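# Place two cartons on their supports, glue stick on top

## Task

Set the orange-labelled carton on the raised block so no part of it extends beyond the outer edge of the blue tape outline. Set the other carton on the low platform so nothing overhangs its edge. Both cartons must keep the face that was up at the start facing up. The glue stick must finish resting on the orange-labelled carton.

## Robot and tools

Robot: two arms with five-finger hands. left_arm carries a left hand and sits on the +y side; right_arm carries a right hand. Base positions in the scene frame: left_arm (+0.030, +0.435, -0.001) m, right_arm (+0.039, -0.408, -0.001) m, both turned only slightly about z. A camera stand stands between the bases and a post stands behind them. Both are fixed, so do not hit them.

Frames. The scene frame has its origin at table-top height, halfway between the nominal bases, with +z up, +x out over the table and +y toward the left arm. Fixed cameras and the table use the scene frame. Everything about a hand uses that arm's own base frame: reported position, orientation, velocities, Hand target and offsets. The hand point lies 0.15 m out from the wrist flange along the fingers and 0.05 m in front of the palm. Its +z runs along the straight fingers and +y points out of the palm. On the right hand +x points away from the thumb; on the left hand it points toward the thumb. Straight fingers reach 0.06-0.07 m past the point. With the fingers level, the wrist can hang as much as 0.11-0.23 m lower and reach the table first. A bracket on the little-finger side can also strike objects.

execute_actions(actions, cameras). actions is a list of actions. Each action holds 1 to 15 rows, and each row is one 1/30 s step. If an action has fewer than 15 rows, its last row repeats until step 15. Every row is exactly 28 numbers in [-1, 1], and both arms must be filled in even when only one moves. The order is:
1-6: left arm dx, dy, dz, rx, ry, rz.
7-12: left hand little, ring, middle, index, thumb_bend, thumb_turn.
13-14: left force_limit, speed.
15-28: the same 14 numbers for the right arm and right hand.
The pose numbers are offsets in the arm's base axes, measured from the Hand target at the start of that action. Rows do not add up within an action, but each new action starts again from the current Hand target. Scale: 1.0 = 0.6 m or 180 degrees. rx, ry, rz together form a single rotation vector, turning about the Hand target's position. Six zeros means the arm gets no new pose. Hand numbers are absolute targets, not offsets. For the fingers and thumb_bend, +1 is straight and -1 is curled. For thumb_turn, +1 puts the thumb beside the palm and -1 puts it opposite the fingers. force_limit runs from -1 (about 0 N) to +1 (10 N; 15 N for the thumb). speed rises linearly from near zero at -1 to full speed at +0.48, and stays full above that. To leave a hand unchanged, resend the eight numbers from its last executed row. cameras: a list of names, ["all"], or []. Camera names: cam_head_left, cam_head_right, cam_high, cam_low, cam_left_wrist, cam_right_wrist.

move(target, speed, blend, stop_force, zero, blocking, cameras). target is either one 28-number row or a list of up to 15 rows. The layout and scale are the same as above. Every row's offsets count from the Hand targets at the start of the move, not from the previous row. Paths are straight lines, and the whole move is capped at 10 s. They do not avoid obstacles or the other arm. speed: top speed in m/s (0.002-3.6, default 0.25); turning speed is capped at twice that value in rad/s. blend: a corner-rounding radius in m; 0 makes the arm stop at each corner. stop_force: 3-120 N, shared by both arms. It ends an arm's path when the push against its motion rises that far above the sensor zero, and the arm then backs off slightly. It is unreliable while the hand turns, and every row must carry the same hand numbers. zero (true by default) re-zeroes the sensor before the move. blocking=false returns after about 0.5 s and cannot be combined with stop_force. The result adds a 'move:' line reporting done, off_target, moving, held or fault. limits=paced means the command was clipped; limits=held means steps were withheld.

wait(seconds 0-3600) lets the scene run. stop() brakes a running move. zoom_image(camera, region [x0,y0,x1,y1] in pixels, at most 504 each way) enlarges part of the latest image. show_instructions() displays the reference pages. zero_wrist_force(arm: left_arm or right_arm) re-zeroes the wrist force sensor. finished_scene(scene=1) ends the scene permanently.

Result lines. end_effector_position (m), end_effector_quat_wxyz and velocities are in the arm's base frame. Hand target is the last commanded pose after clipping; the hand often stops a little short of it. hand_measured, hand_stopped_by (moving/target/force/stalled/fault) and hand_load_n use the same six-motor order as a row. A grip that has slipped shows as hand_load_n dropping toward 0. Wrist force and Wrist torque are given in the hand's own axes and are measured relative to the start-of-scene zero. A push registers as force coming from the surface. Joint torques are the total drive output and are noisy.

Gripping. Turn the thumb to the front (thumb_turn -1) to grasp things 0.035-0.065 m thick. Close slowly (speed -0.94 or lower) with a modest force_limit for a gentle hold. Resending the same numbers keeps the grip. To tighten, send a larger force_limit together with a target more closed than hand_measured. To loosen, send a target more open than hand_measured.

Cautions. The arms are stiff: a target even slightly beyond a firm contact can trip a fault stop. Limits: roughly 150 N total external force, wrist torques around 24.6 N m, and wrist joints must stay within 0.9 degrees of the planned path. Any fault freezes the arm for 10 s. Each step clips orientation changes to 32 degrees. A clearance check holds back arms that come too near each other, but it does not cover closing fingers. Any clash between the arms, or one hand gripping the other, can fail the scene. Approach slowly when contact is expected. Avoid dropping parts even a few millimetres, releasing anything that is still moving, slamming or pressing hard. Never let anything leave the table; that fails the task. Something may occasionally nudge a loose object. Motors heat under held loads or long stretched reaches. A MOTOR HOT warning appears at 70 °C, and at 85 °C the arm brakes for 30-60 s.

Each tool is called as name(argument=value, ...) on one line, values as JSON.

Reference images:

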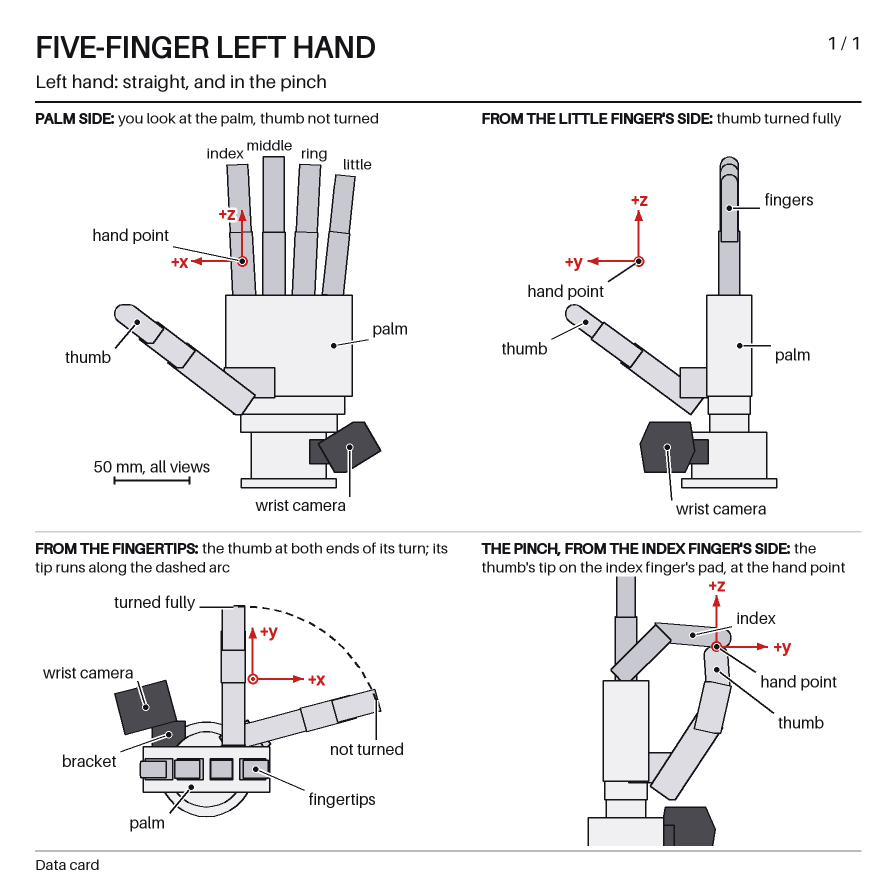

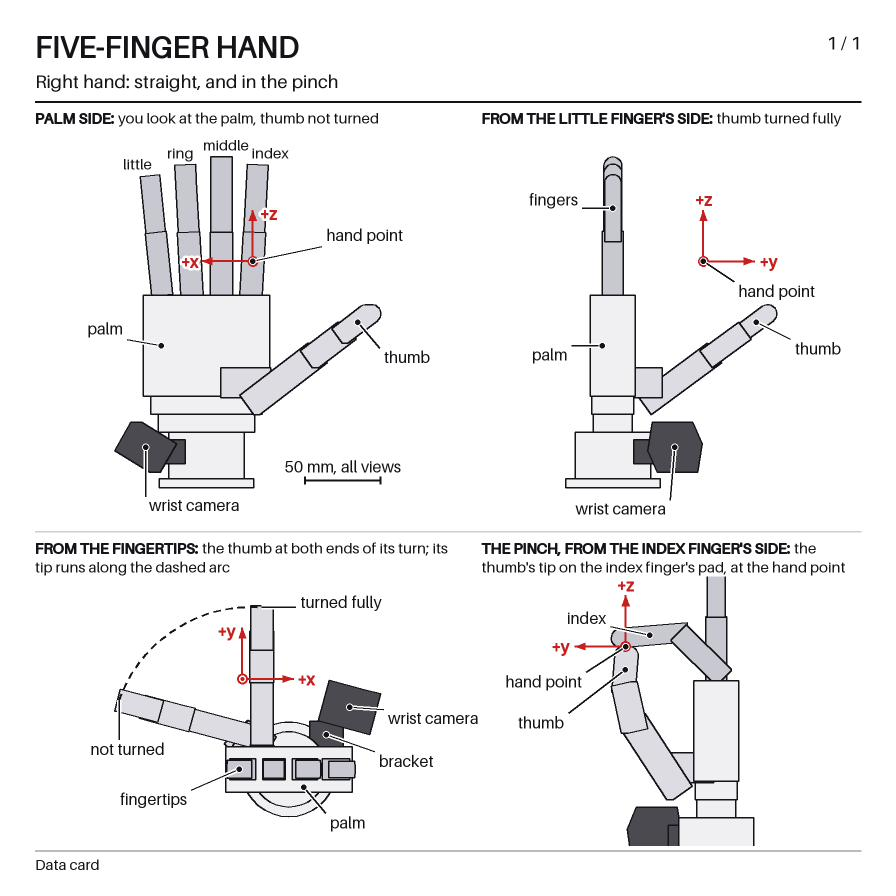

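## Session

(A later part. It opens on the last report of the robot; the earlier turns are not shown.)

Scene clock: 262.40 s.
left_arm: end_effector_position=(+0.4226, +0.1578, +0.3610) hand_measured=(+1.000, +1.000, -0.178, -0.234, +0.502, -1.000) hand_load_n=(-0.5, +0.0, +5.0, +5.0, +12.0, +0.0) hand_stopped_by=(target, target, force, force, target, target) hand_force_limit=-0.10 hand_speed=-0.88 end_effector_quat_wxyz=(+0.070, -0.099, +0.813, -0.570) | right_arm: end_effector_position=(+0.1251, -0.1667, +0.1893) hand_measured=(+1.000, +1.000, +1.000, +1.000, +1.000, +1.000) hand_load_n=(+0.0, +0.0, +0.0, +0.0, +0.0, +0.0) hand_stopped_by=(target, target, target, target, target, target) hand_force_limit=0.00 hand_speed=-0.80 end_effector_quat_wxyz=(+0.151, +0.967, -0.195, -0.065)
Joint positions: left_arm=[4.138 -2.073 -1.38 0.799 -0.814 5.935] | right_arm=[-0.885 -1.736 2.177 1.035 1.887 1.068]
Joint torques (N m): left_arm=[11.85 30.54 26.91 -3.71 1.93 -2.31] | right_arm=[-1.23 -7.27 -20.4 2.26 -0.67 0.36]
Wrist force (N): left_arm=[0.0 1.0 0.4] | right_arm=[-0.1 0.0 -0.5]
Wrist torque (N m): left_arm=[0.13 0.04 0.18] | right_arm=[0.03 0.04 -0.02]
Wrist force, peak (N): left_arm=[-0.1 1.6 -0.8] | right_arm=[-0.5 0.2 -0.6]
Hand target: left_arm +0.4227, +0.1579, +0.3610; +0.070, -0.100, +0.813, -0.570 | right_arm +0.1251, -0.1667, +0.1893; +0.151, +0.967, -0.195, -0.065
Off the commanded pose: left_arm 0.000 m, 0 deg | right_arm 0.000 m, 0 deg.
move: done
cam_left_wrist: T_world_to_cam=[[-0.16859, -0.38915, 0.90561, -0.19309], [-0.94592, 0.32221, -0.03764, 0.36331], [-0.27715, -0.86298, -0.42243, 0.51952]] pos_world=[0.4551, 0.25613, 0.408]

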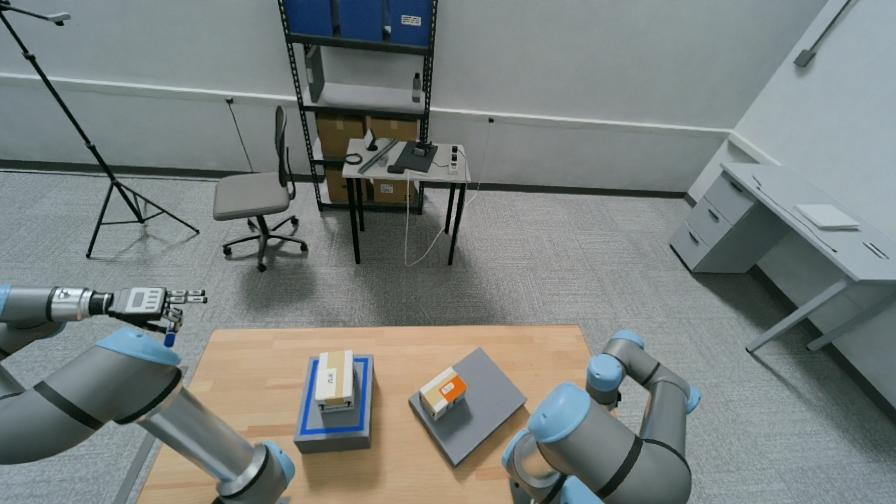

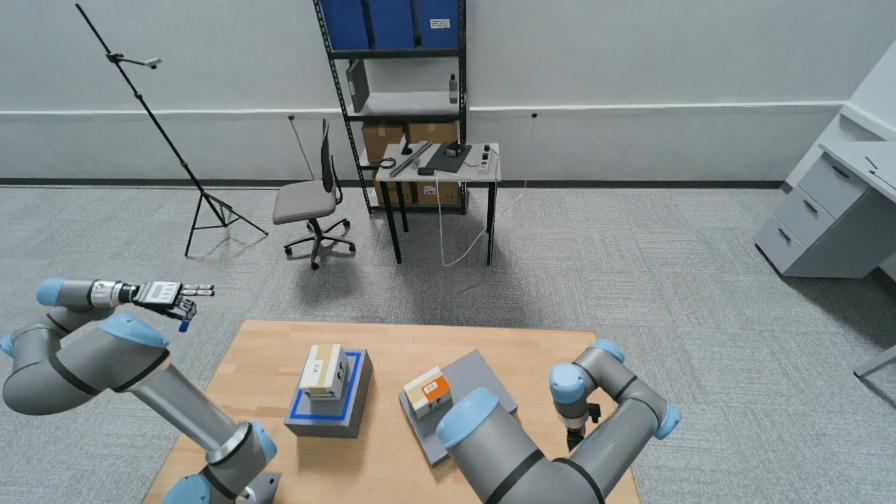

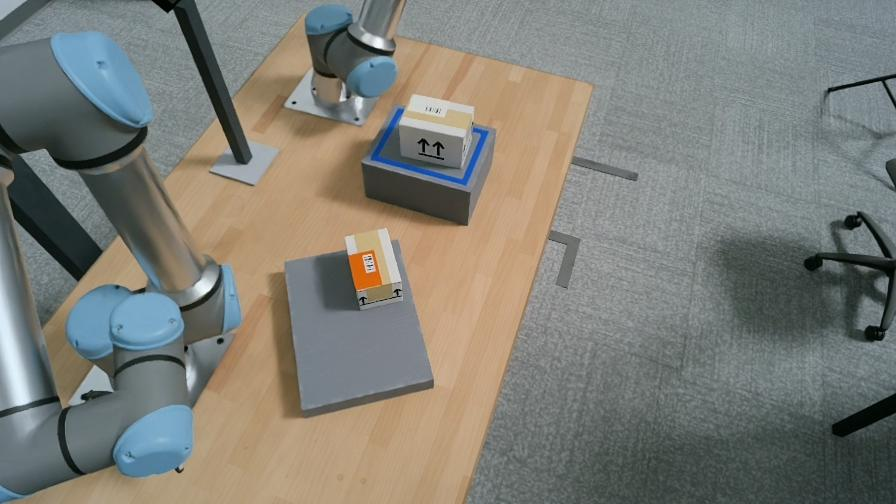

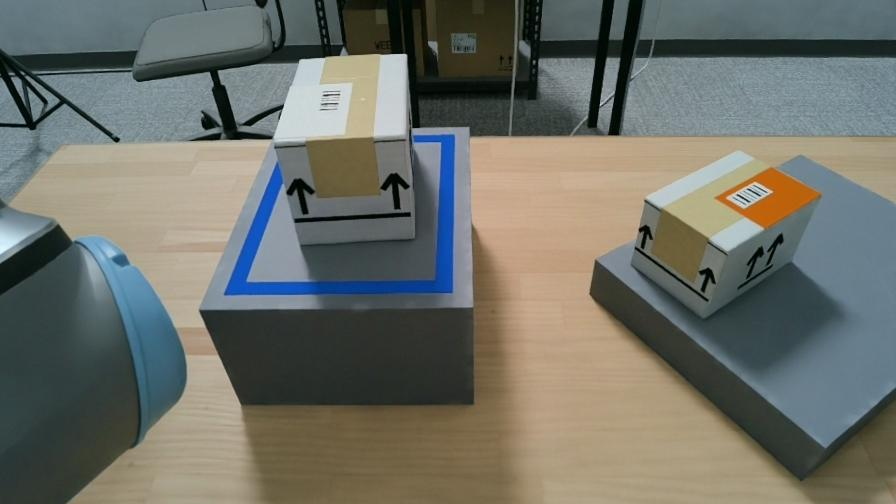

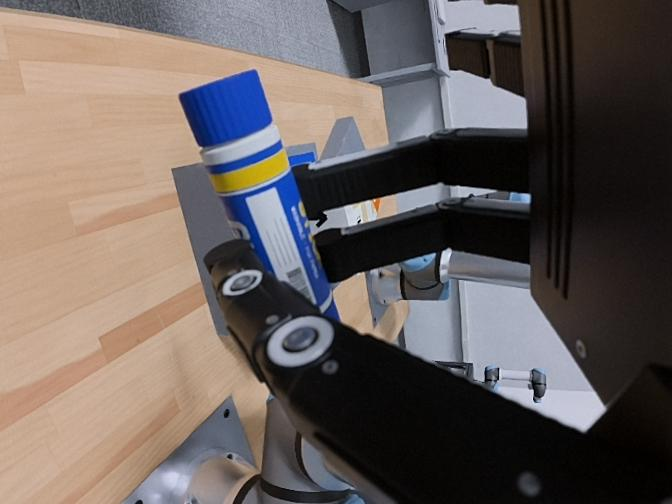

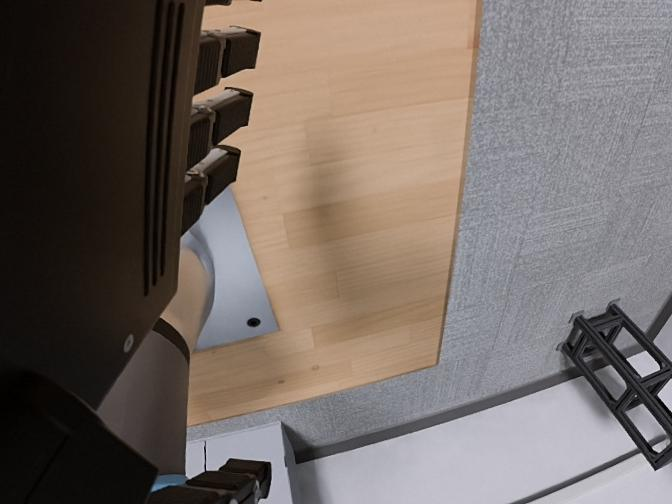

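move(target=[[0,0,0,0,0,0,1,1,-0.35,-0.4,0.5,-1,-0.1,-0.88,0.03,0,0.35,0,0,0,1,1,1,1,1,1,0,-0.8],[0,0,0,0,0,0,1,1,-0.35,-0.4,0.5,-1,-0.1,-0.88,0.2582,0.6112,0.35,0.1815,-0.0417,0.0597,1,1,1,1,1,1,0,-0.8]], blend=[0.06,0], speed=0.25, cameras=["cam_high","cam_head_left"])

Scene clock: 288.70 s.
left_arm: end_effector_position=(+0.4227, +0.1579, +0.3610) hand_measured=(+1.000, +1.000, -0.178, -0.234, +0.502, -1.000) hand_load_n=(+0.0, +0.0, +4.5, +5.0, +12.0, +0.0) hand_stopped_by=(target, target, force, force, target, target) hand_force_limit=-0.10 hand_speed=-0.88 end_effector_quat_wxyz=(+0.070, -0.100, +0.813, -0.570) | right_arm: end_effector_position=(+0.2800, +0.1999, +0.3993) hand_measured=(+1.000, +1.000, +1.000, +1.000, +1.000, +1.000) hand_load_n=(+0.0, +0.0, +0.5, +0.0, +0.0, +0.0) hand_stopped_by=(target, target, target, target, target, target) hand_force_limit=0.00 hand_speed=-0.80 end_effector_quat_wxyz=(-0.134, +0.986, -0.088, -0.040)
Joint positions: left_arm=[4.138 -2.073 -1.379 0.799 -0.814 5.934] | right_arm=[0.146 -1.401 1.223 1.764 1.291 1.893]
Joint torques (N m): left_arm=[10.74 30.53 28.41 -3.64 1.85 -2.2] | right_arm=[7.17 -15.7 -26.13 3.17 -2.53 1.47]
Wrist force (N): left_arm=[0.2 0.9 0.2] | right_arm=[0.2 0.0 0.4]
Wrist torque (N m): left_arm=[0.13 0.01 0.19] | right_arm=[0.00 -0.03 -0.20]
Wrist force, peak (N): left_arm=[0.3 1.4 0.7] | right_arm=[0.0 -1.4 0.9]
Hand target: left_arm +0.4227, +0.1579, +0.3610; +0.070, -0.100, +0.813, -0.570 | right_arm +0.2800, +0.2000, +0.3993; -0.134, +0.986, -0.088, -0.040
Off the commanded pose: left_arm 0.000 m, 0 deg | right_arm 0.000 m, 0 deg.
move: done
Images, in order (width x height): cam_head_left 896x504, cam_high 896x504.

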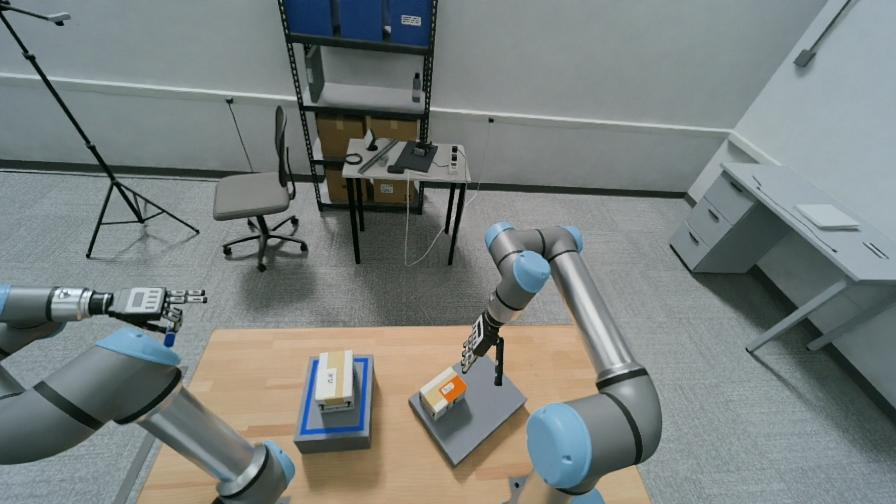

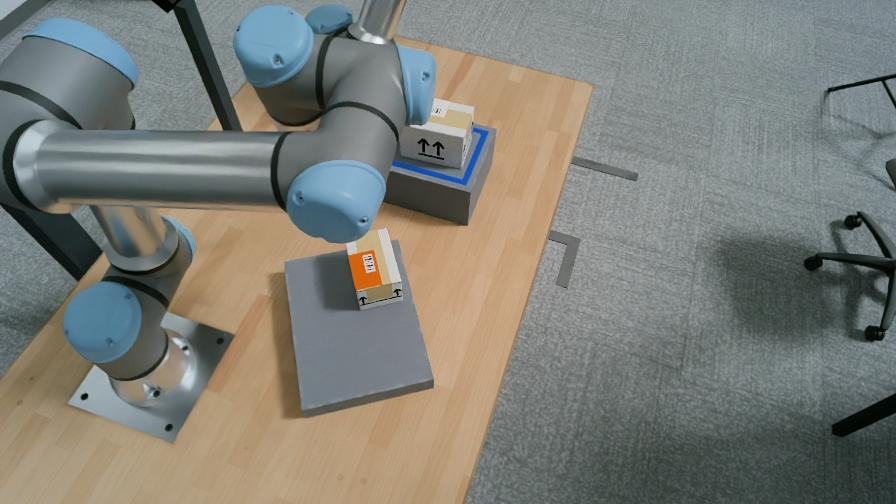

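move(target=[0,0,0,0,0,0,1,1,-0.35,-0.4,0.5,-1,-0.1,-0.88,0.1152,0.6892,-0.128,0.1815,-0.0417,0.0597,1,1,1,1,1,-1,0,-0.4], speed=0.25, cameras=["all"])

Scene clock: 292.93 s.
left_arm: end_effector_position=(+0.4227, +0.1579, +0.3610) hand_measured=(+1.000, +1.000, -0.178, -0.234, +0.502, -1.000) hand_load_n=(+0.0, +0.0, +4.5, +5.0, +12.0, +0.0) hand_stopped_by=(target, target, force, force, target, target) hand_force_limit=-0.10 hand_speed=-0.88 end_effector_quat_wxyz=(+0.070, -0.100, +0.813, -0.570) | right_arm: end_effector_position=(+0.3491, +0.6135, +0.3225) hand_measured=(+1.000, +1.000, +1.000, +1.000, +1.000, -1.000) hand_load_n=(+0.0, +0.0, +0.0, +0.0, +0.0, +0.0) hand_stopped_by=(target, target, target, target, target, target) hand_force_limit=0.00 hand_speed=-0.40 end_effector_quat_wxyz=(-0.406, +0.913, +0.027, -0.012)
Joint positions: left_arm=[4.138 -2.073 -1.379 0.799 -0.814 5.934] | right_arm=[0.66 -0.749 0.396 1.363 0.912 2.368]
Joint torques (N m): left_arm=[9.45 29.99 28.89 -3.61 1.62 -2.2] | right_arm=[8.68 -39.12 -26.38 3.19 1.19 -1.24]
Wrist force (N): left_arm=[0.4 1.0 0.3] | right_arm=[-0.3 -0.2 0.5]
Wrist torque (N m): left_arm=[0.14 -0.02 0.20] | right_arm=[0.12 0.02 -0.14]
Wrist force, peak (N): left_arm=[0.5 1.2 0.4] | right_arm=[-0.7 -1.0 1.6]
Hand target: left_arm +0.4227, +0.1579, +0.3610; +0.070, -0.100, +0.813, -0.570 | right_arm +0.3491, +0.6135, +0.3225; -0.406, +0.913, +0.027, -0.012
Off the commanded pose: left_arm 0.000 m, 0 deg | right_arm 0.000 m, 0 deg.
move: done
cam_left_wrist: T_world_to_cam=[[-0.16855, -0.38915, 0.90563, -0.19308], [-0.94596, 0.32209, -0.03765, 0.36334], [-0.27704, -0.86303, -0.4224, 0.51955]] pos_world=[0.4551, 0.25623, 0.408]
cam_right_wrist: T_world_to_cam=[[0.30001, -0.58563, -0.75301, 0.50118], [-0.7954, -0.58935, 0.14145, 0.59549], [-0.52662, 0.55651, -0.64263, 0.16576]] pos_world=[0.41059, 0.55221, 0.39968]

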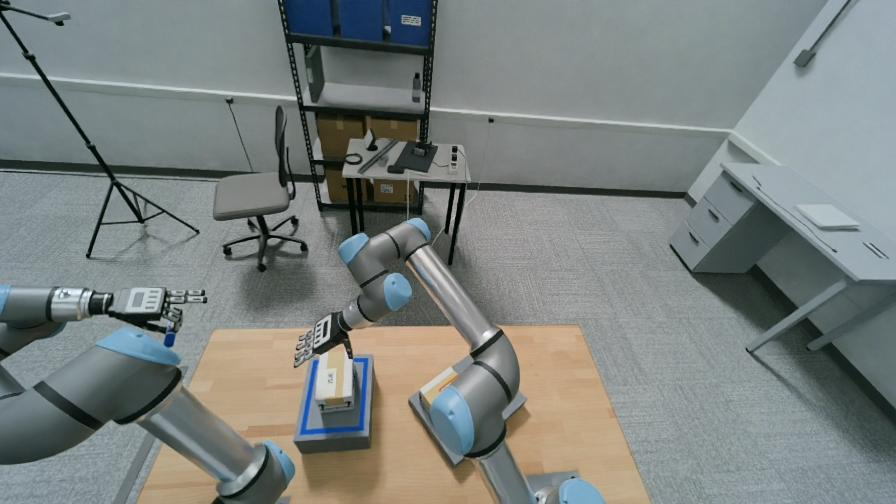

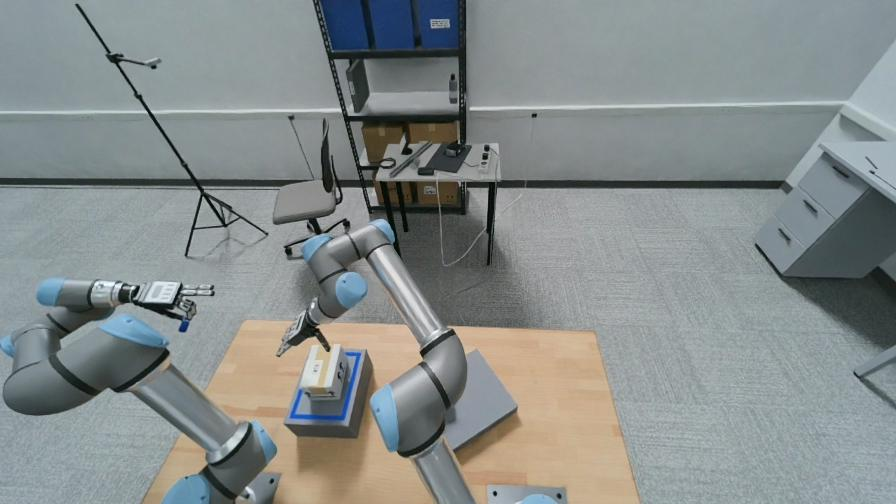

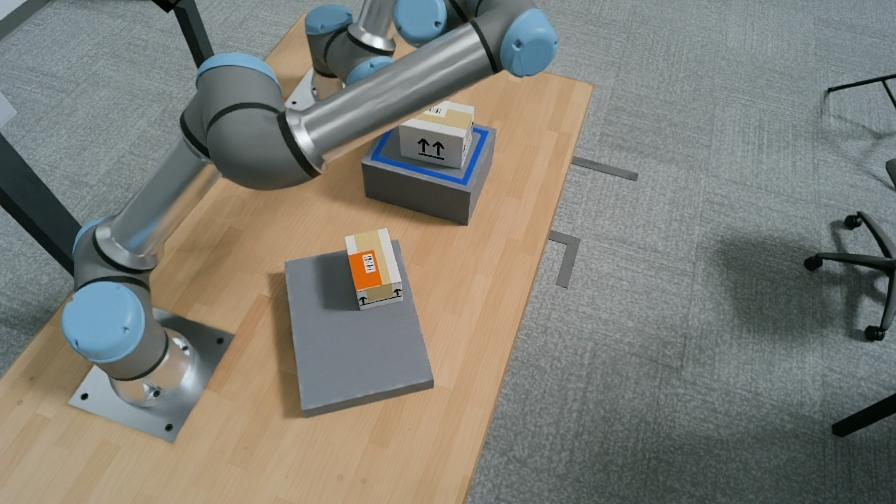

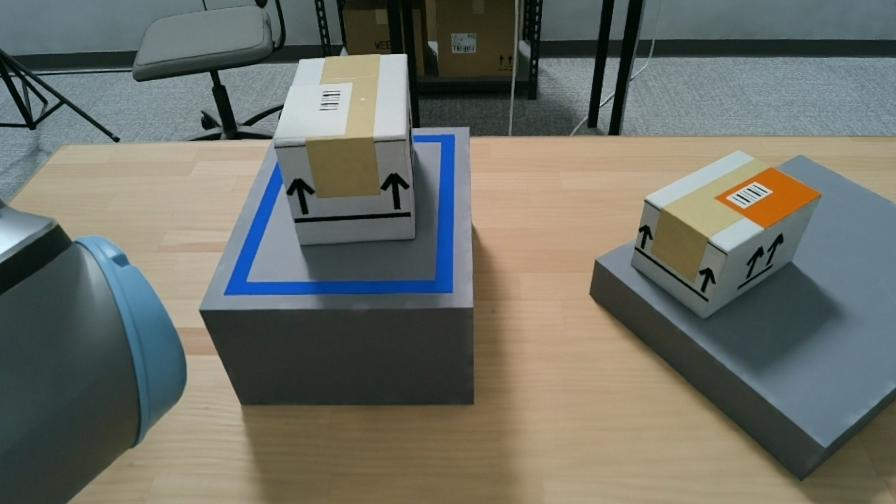

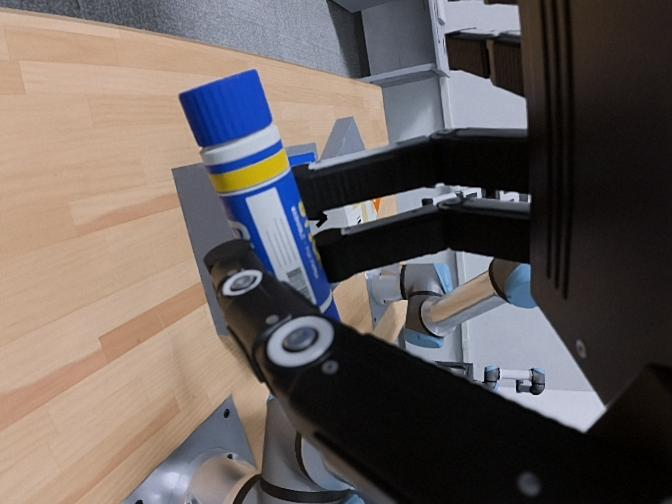

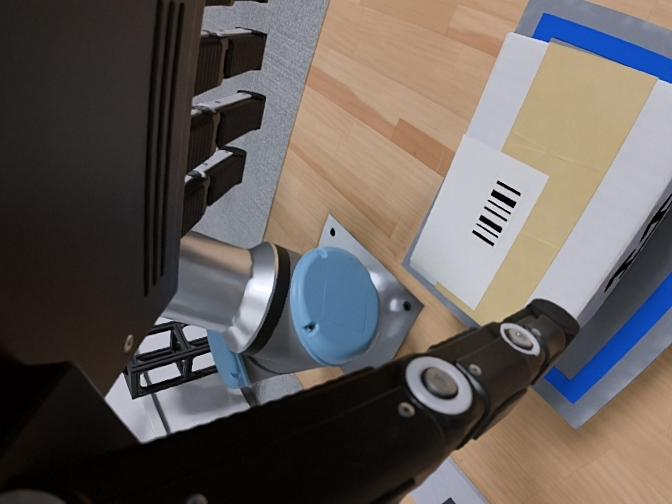

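zoom_image(camera="cam_right_wrist", region=[392, 0, 672, 450])

zoom_image(camera="cam_low", region=[240, 0, 460, 110])

Scaled by 1.120 from the camera's image (finer frame: 960x720).

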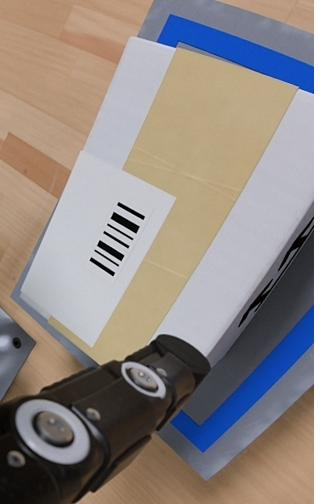

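Scaled by 2.291 from the camera's image (finer frame: 1280x720).

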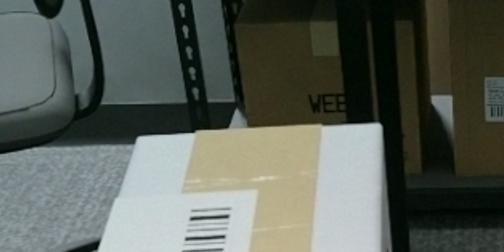

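move(target=[0,0,0,0,0,0,1,1,-0.35,-0.4,0.5,-1,-0.1,-0.88,-0.0062,-0.0165,-0.1042,-0.0222,-0.0013,0,1,1,1,1,1,-1,0,-0.4], speed=0.15, cameras=["cam_head_left","cam_head_right","cam_high","cam_low","cam_right_wrist"])

zoom_image(camera="cam_low", region=[240, 0, 480, 160])

zoom_image(camera="cam_head_left", region=[280, 320, 400, 460])

Scene clock: 342.33 s.
left_arm: end_effector_position=(+0.4227, +0.1579, +0.3610) hand_measured=(+1.000, +1.000, -0.178, -0.234, +0.502, -1.000) hand_load_n=(+0.0, +0.0, +5.0, +5.0, +12.0, +0.0) hand_stopped_by=(target, target, force, force, target, target) hand_force_limit=-0.10 hand_speed=-0.88 end_effector_quat_wxyz=(+0.070, -0.100, +0.813, -0.570) | right_arm: end_effector_position=(+0.3454, +0.6036, +0.2600) hand_measured=(+1.000, +1.000, +1.000, +1.000, +1.000, -1.000) hand_load_n=(+0.0, +0.0, -0.5, +0.0, +0.0, +0.0) hand_stopped_by=(target, target, target, target, target, target) hand_force_limit=0.00 hand_speed=-0.40 end_effector_quat_wxyz=(-0.374, +0.927, +0.027, -0.011)
Joint positions: left_arm=[4.138 -2.073 -1.379 0.799 -0.814 5.934] | right_arm=[0.672 -0.8 0.64 1.224 0.967 2.345]
Joint torques (N m): left_arm=[9.36 31.25 28.27 -3.59 1.33 -2.09] | right_arm=[7.83 -52.85 -12.61 0.21 1.5 1.41]
Wrist force (N): left_arm=[0.2 1.1 0.3] | right_arm=[0.1 -0.3 0.7]
Wrist torque (N m): left_arm=[0.16 0.01 0.18] | right_arm=[0.07 -0.05 -0.05]
Wrist force, peak (N): left_arm=[0.2 1.3 0.5] | right_arm=[-0.4 0.4 1.5]
Hand target: left_arm +0.4227, +0.1579, +0.3610; +0.070, -0.100, +0.813, -0.570 | right_arm +0.3454, +0.6036, +0.2600; -0.374, +0.927, +0.027, -0.011
Off the commanded pose: left_arm 0.000 m, 0 deg | right_arm 0.000 m, 0 deg.
move: done
cam_right_wrist: T_world_to_cam=[[0.30302, -0.63666, -0.70912, 0.4678], [-0.79595, -0.57827, 0.17906, 0.57932], [-0.52406, 0.51016, -0.68198, 0.16645]] pos_world=[0.40659, 0.54791, 0.34151]

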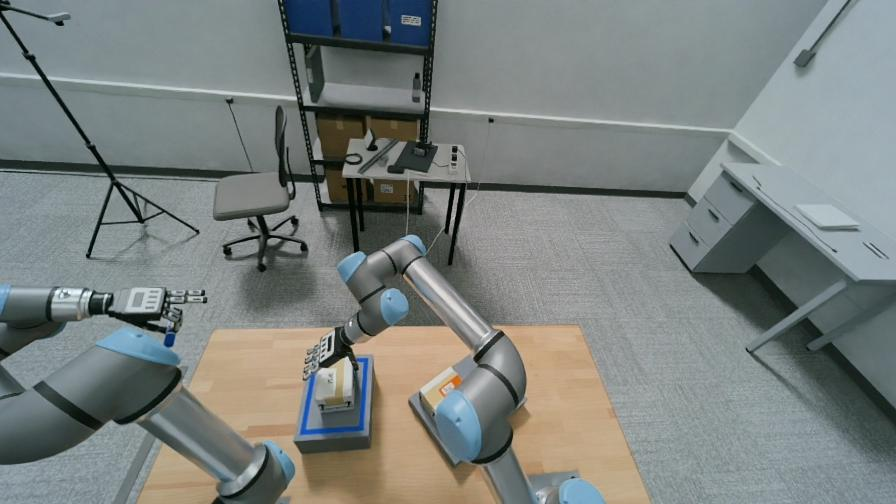

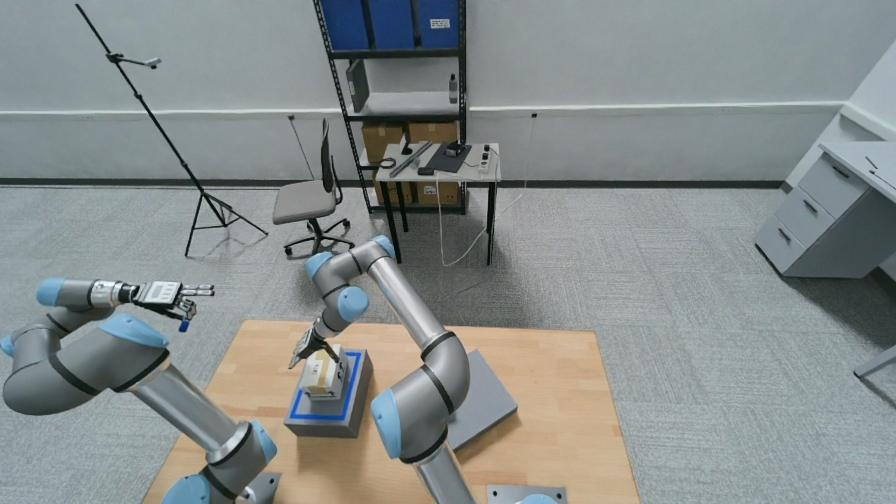

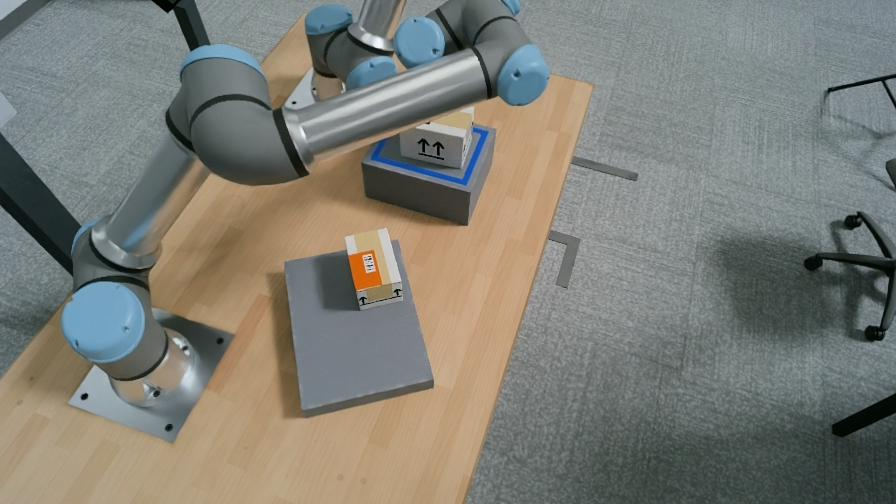

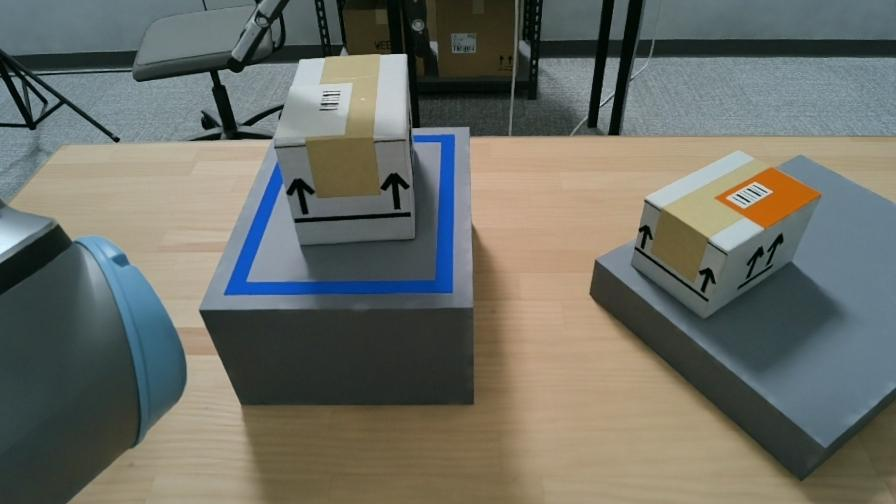

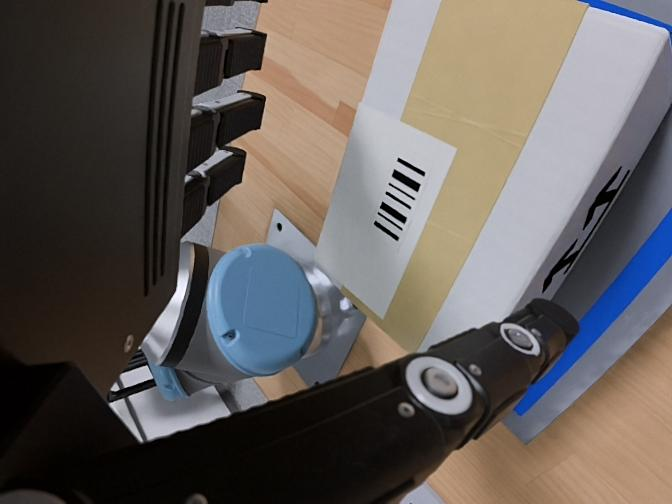

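Scaled by 2.100 from the camera's image (finer frame: 1280x720).

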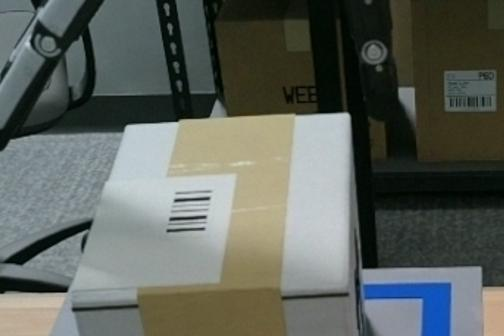

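Scaled by 3.600 from the camera's image (finer frame: 1280x720).

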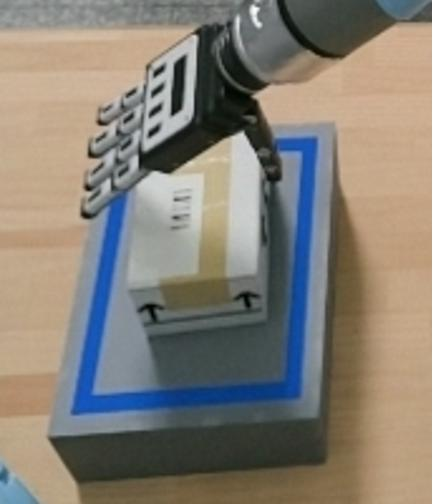

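zoom_image(camera="cam_low", region=[370, 0, 470, 100])

zoom_image(camera="cam_right_wrist", region=[372, 0, 672, 450])

zoom_image(camera="cam_head_right", region=[270, 320, 390, 450])

Scaled by 5.040 from the camera's image (finer frame: 1280x720).

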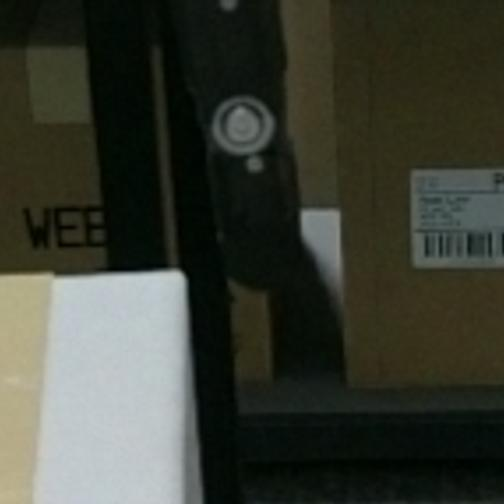

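Scaled by 1.120 from the camera's image (finer frame: 960x720).

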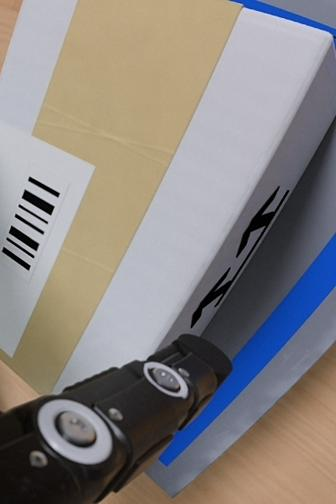

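Scaled by 3.877 from the camera's image (finer frame: 1280x720).

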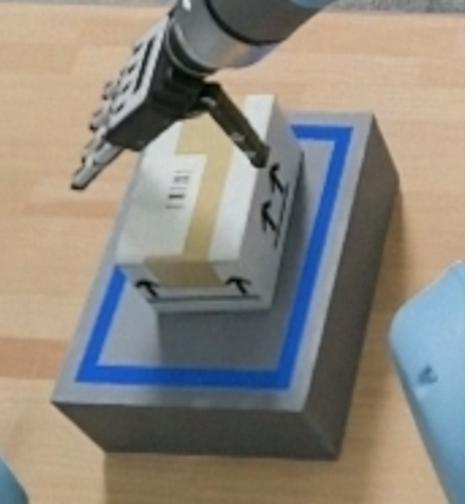

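zoom_image(camera="cam_low", region=[260, 110, 430, 260])

zoom_image(camera="cam_high", region=[390, 90, 490, 190])

Scaled by 2.965 from the camera's image (finer frame: 1280x720).

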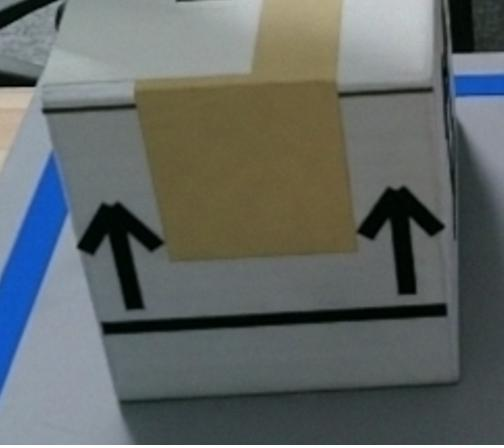

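Scaled by 5.040 from the camera's image (finer frame: 1280x720).

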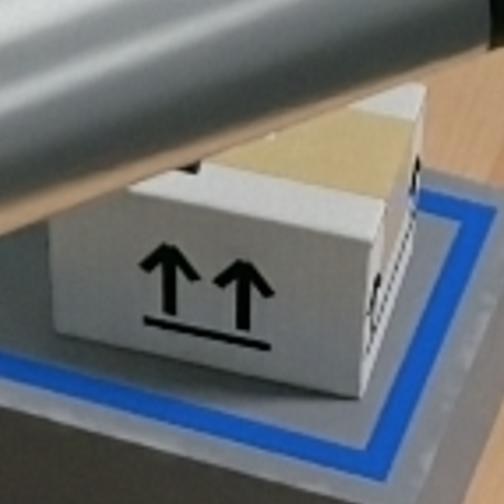

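move(target=[0,0,0,0,0,0,1,1,-0.35,-0.4,0.5,-1,-0.1,-0.88,0,-0.0017,-0.0583,0,0,0,1,1,1,1,1,-1,0,-0.4], speed=0.05, cameras=["cam_head_right","cam_high","cam_low","cam_right_wrist"])

zoom_image(camera="cam_low", region=[230, 0, 470, 160])

zoom_image(camera="cam_right_wrist", region=[372, 0, 672, 450])

Scene clock: 366.50 s.
left_arm: end_effector_position=(+0.4227, +0.1579, +0.3610) hand_measured=(+1.000, +1.000, -0.178, -0.234, +0.502, -1.000) hand_load_n=(+0.0, +0.0, +5.0, +5.0, +12.0, +0.0) hand_stopped_by=(target, target, force, force, target, target) hand_force_limit=-0.10 hand_speed=-0.88 end_effector_quat_wxyz=(+0.070, -0.100, +0.813, -0.570) | right_arm: end_effector_position=(+0.3454, +0.6026, +0.2250) hand_measured=(+1.000, +1.000, +1.000, +1.000, +1.000, -1.000) hand_load_n=(+0.0, +0.0, +0.0, +0.0, +0.0, +0.0) hand_stopped_by=(target, target, target, target, target, target) hand_force_limit=0.00 hand_speed=-0.40 end_effector_quat_wxyz=(-0.374, +0.927, +0.027, -0.011)
Joint positions: left_arm=[4.138 -2.073 -1.379 0.799 -0.814 5.934] | right_arm=[0.67 -0.817 0.759 1.123 0.967 2.343]
Joint torques (N m): left_arm=[6.63 30.41 28.11 -3.48 1.12 -1.95] | right_arm=[-9.49 -52.82 -13.72 0.21 -2.78 1.18]
Wrist force (N): left_arm=[0.1 1.1 0.3] | right_arm=[-0.7 -0.1 0.5]
Wrist torque (N m): left_arm=[0.15 0.03 0.18] | right_arm=[0.11 0.07 0.02]
Wrist force, peak (N): left_arm=[0.5 1.2 0.5] | right_arm=[-0.6 -0.5 0.9]
Hand target: left_arm +0.4227, +0.1579, +0.3610; +0.070, -0.100, +0.813, -0.570 | right_arm +0.3454, +0.6026, +0.2250; -0.374, +0.927, +0.027, -0.011
Off the commanded pose: left_arm 0.000 m, 0 deg | right_arm 0.000 m, 0 deg.
move: done
cam_right_wrist: T_world_to_cam=[[0.30306, -0.6367, -0.70907, 0.44233], [-0.79596, -0.57826, 0.17905, 0.58501], [-0.52403, 0.51013, -0.68203, 0.14311]] pos_world=[0.40659, 0.54691, 0.30651]

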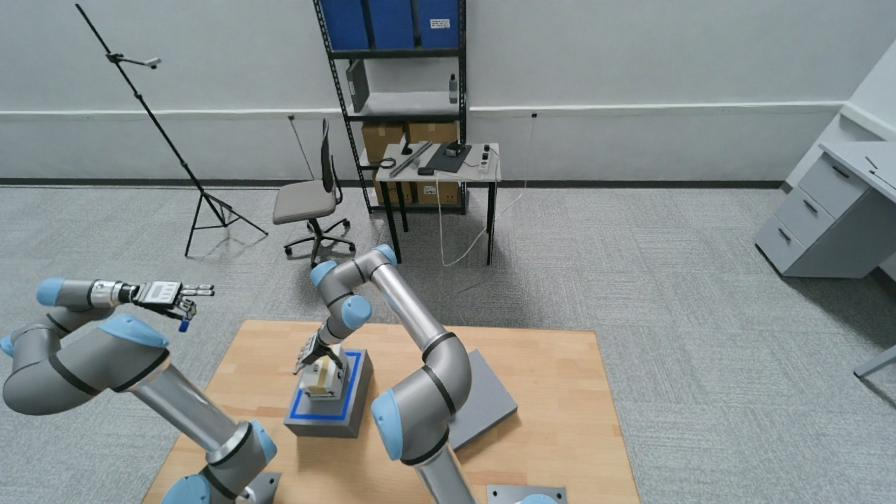

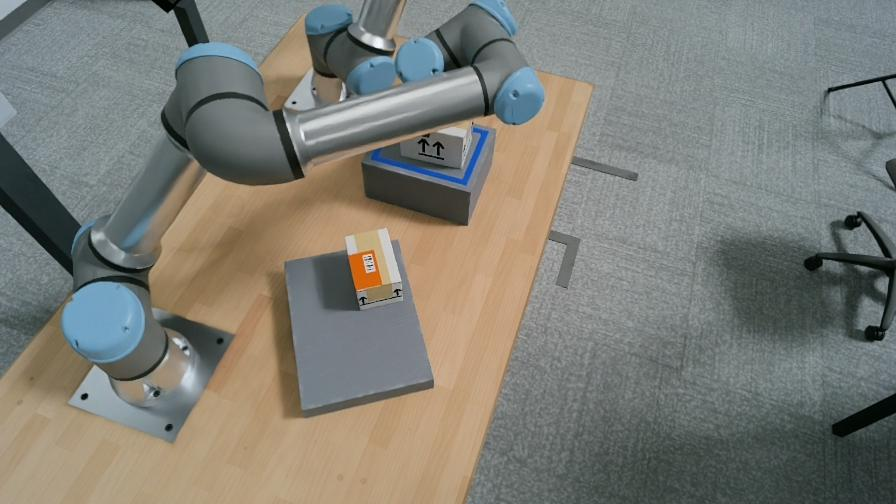

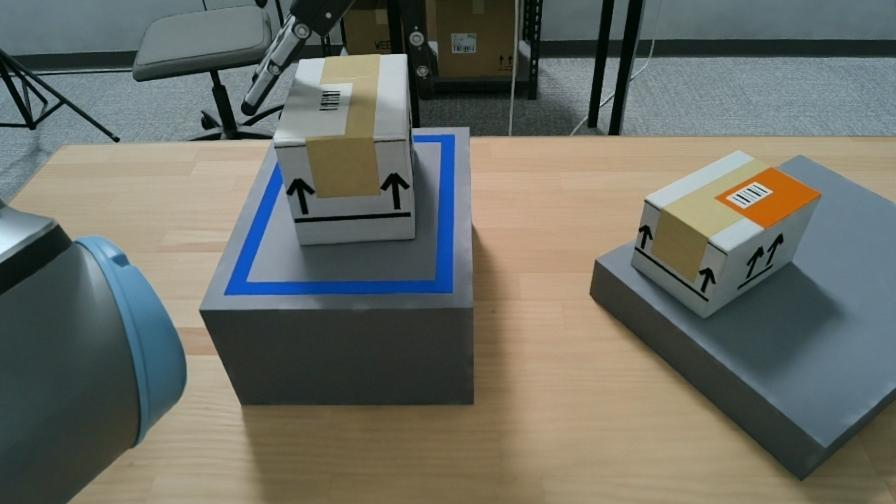

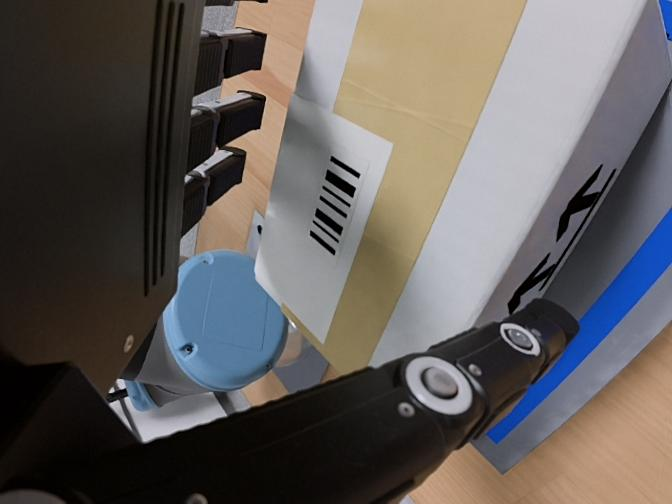

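Scaled by 2.100 from the camera's image (finer frame: 1280x720).

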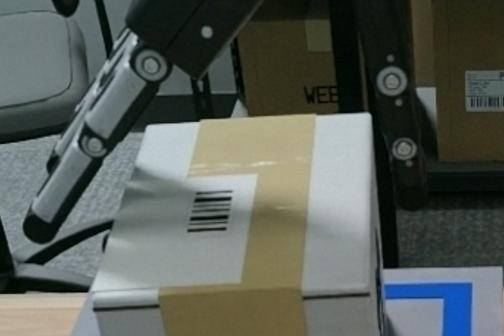

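Scaled by 1.120 from the camera's image (finer frame: 960x720).

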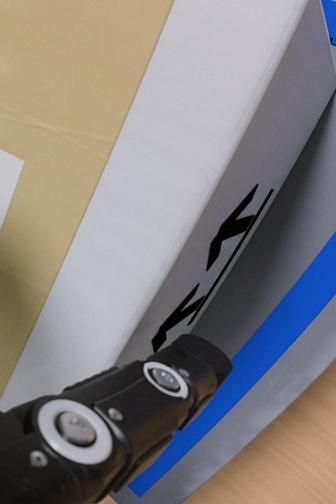

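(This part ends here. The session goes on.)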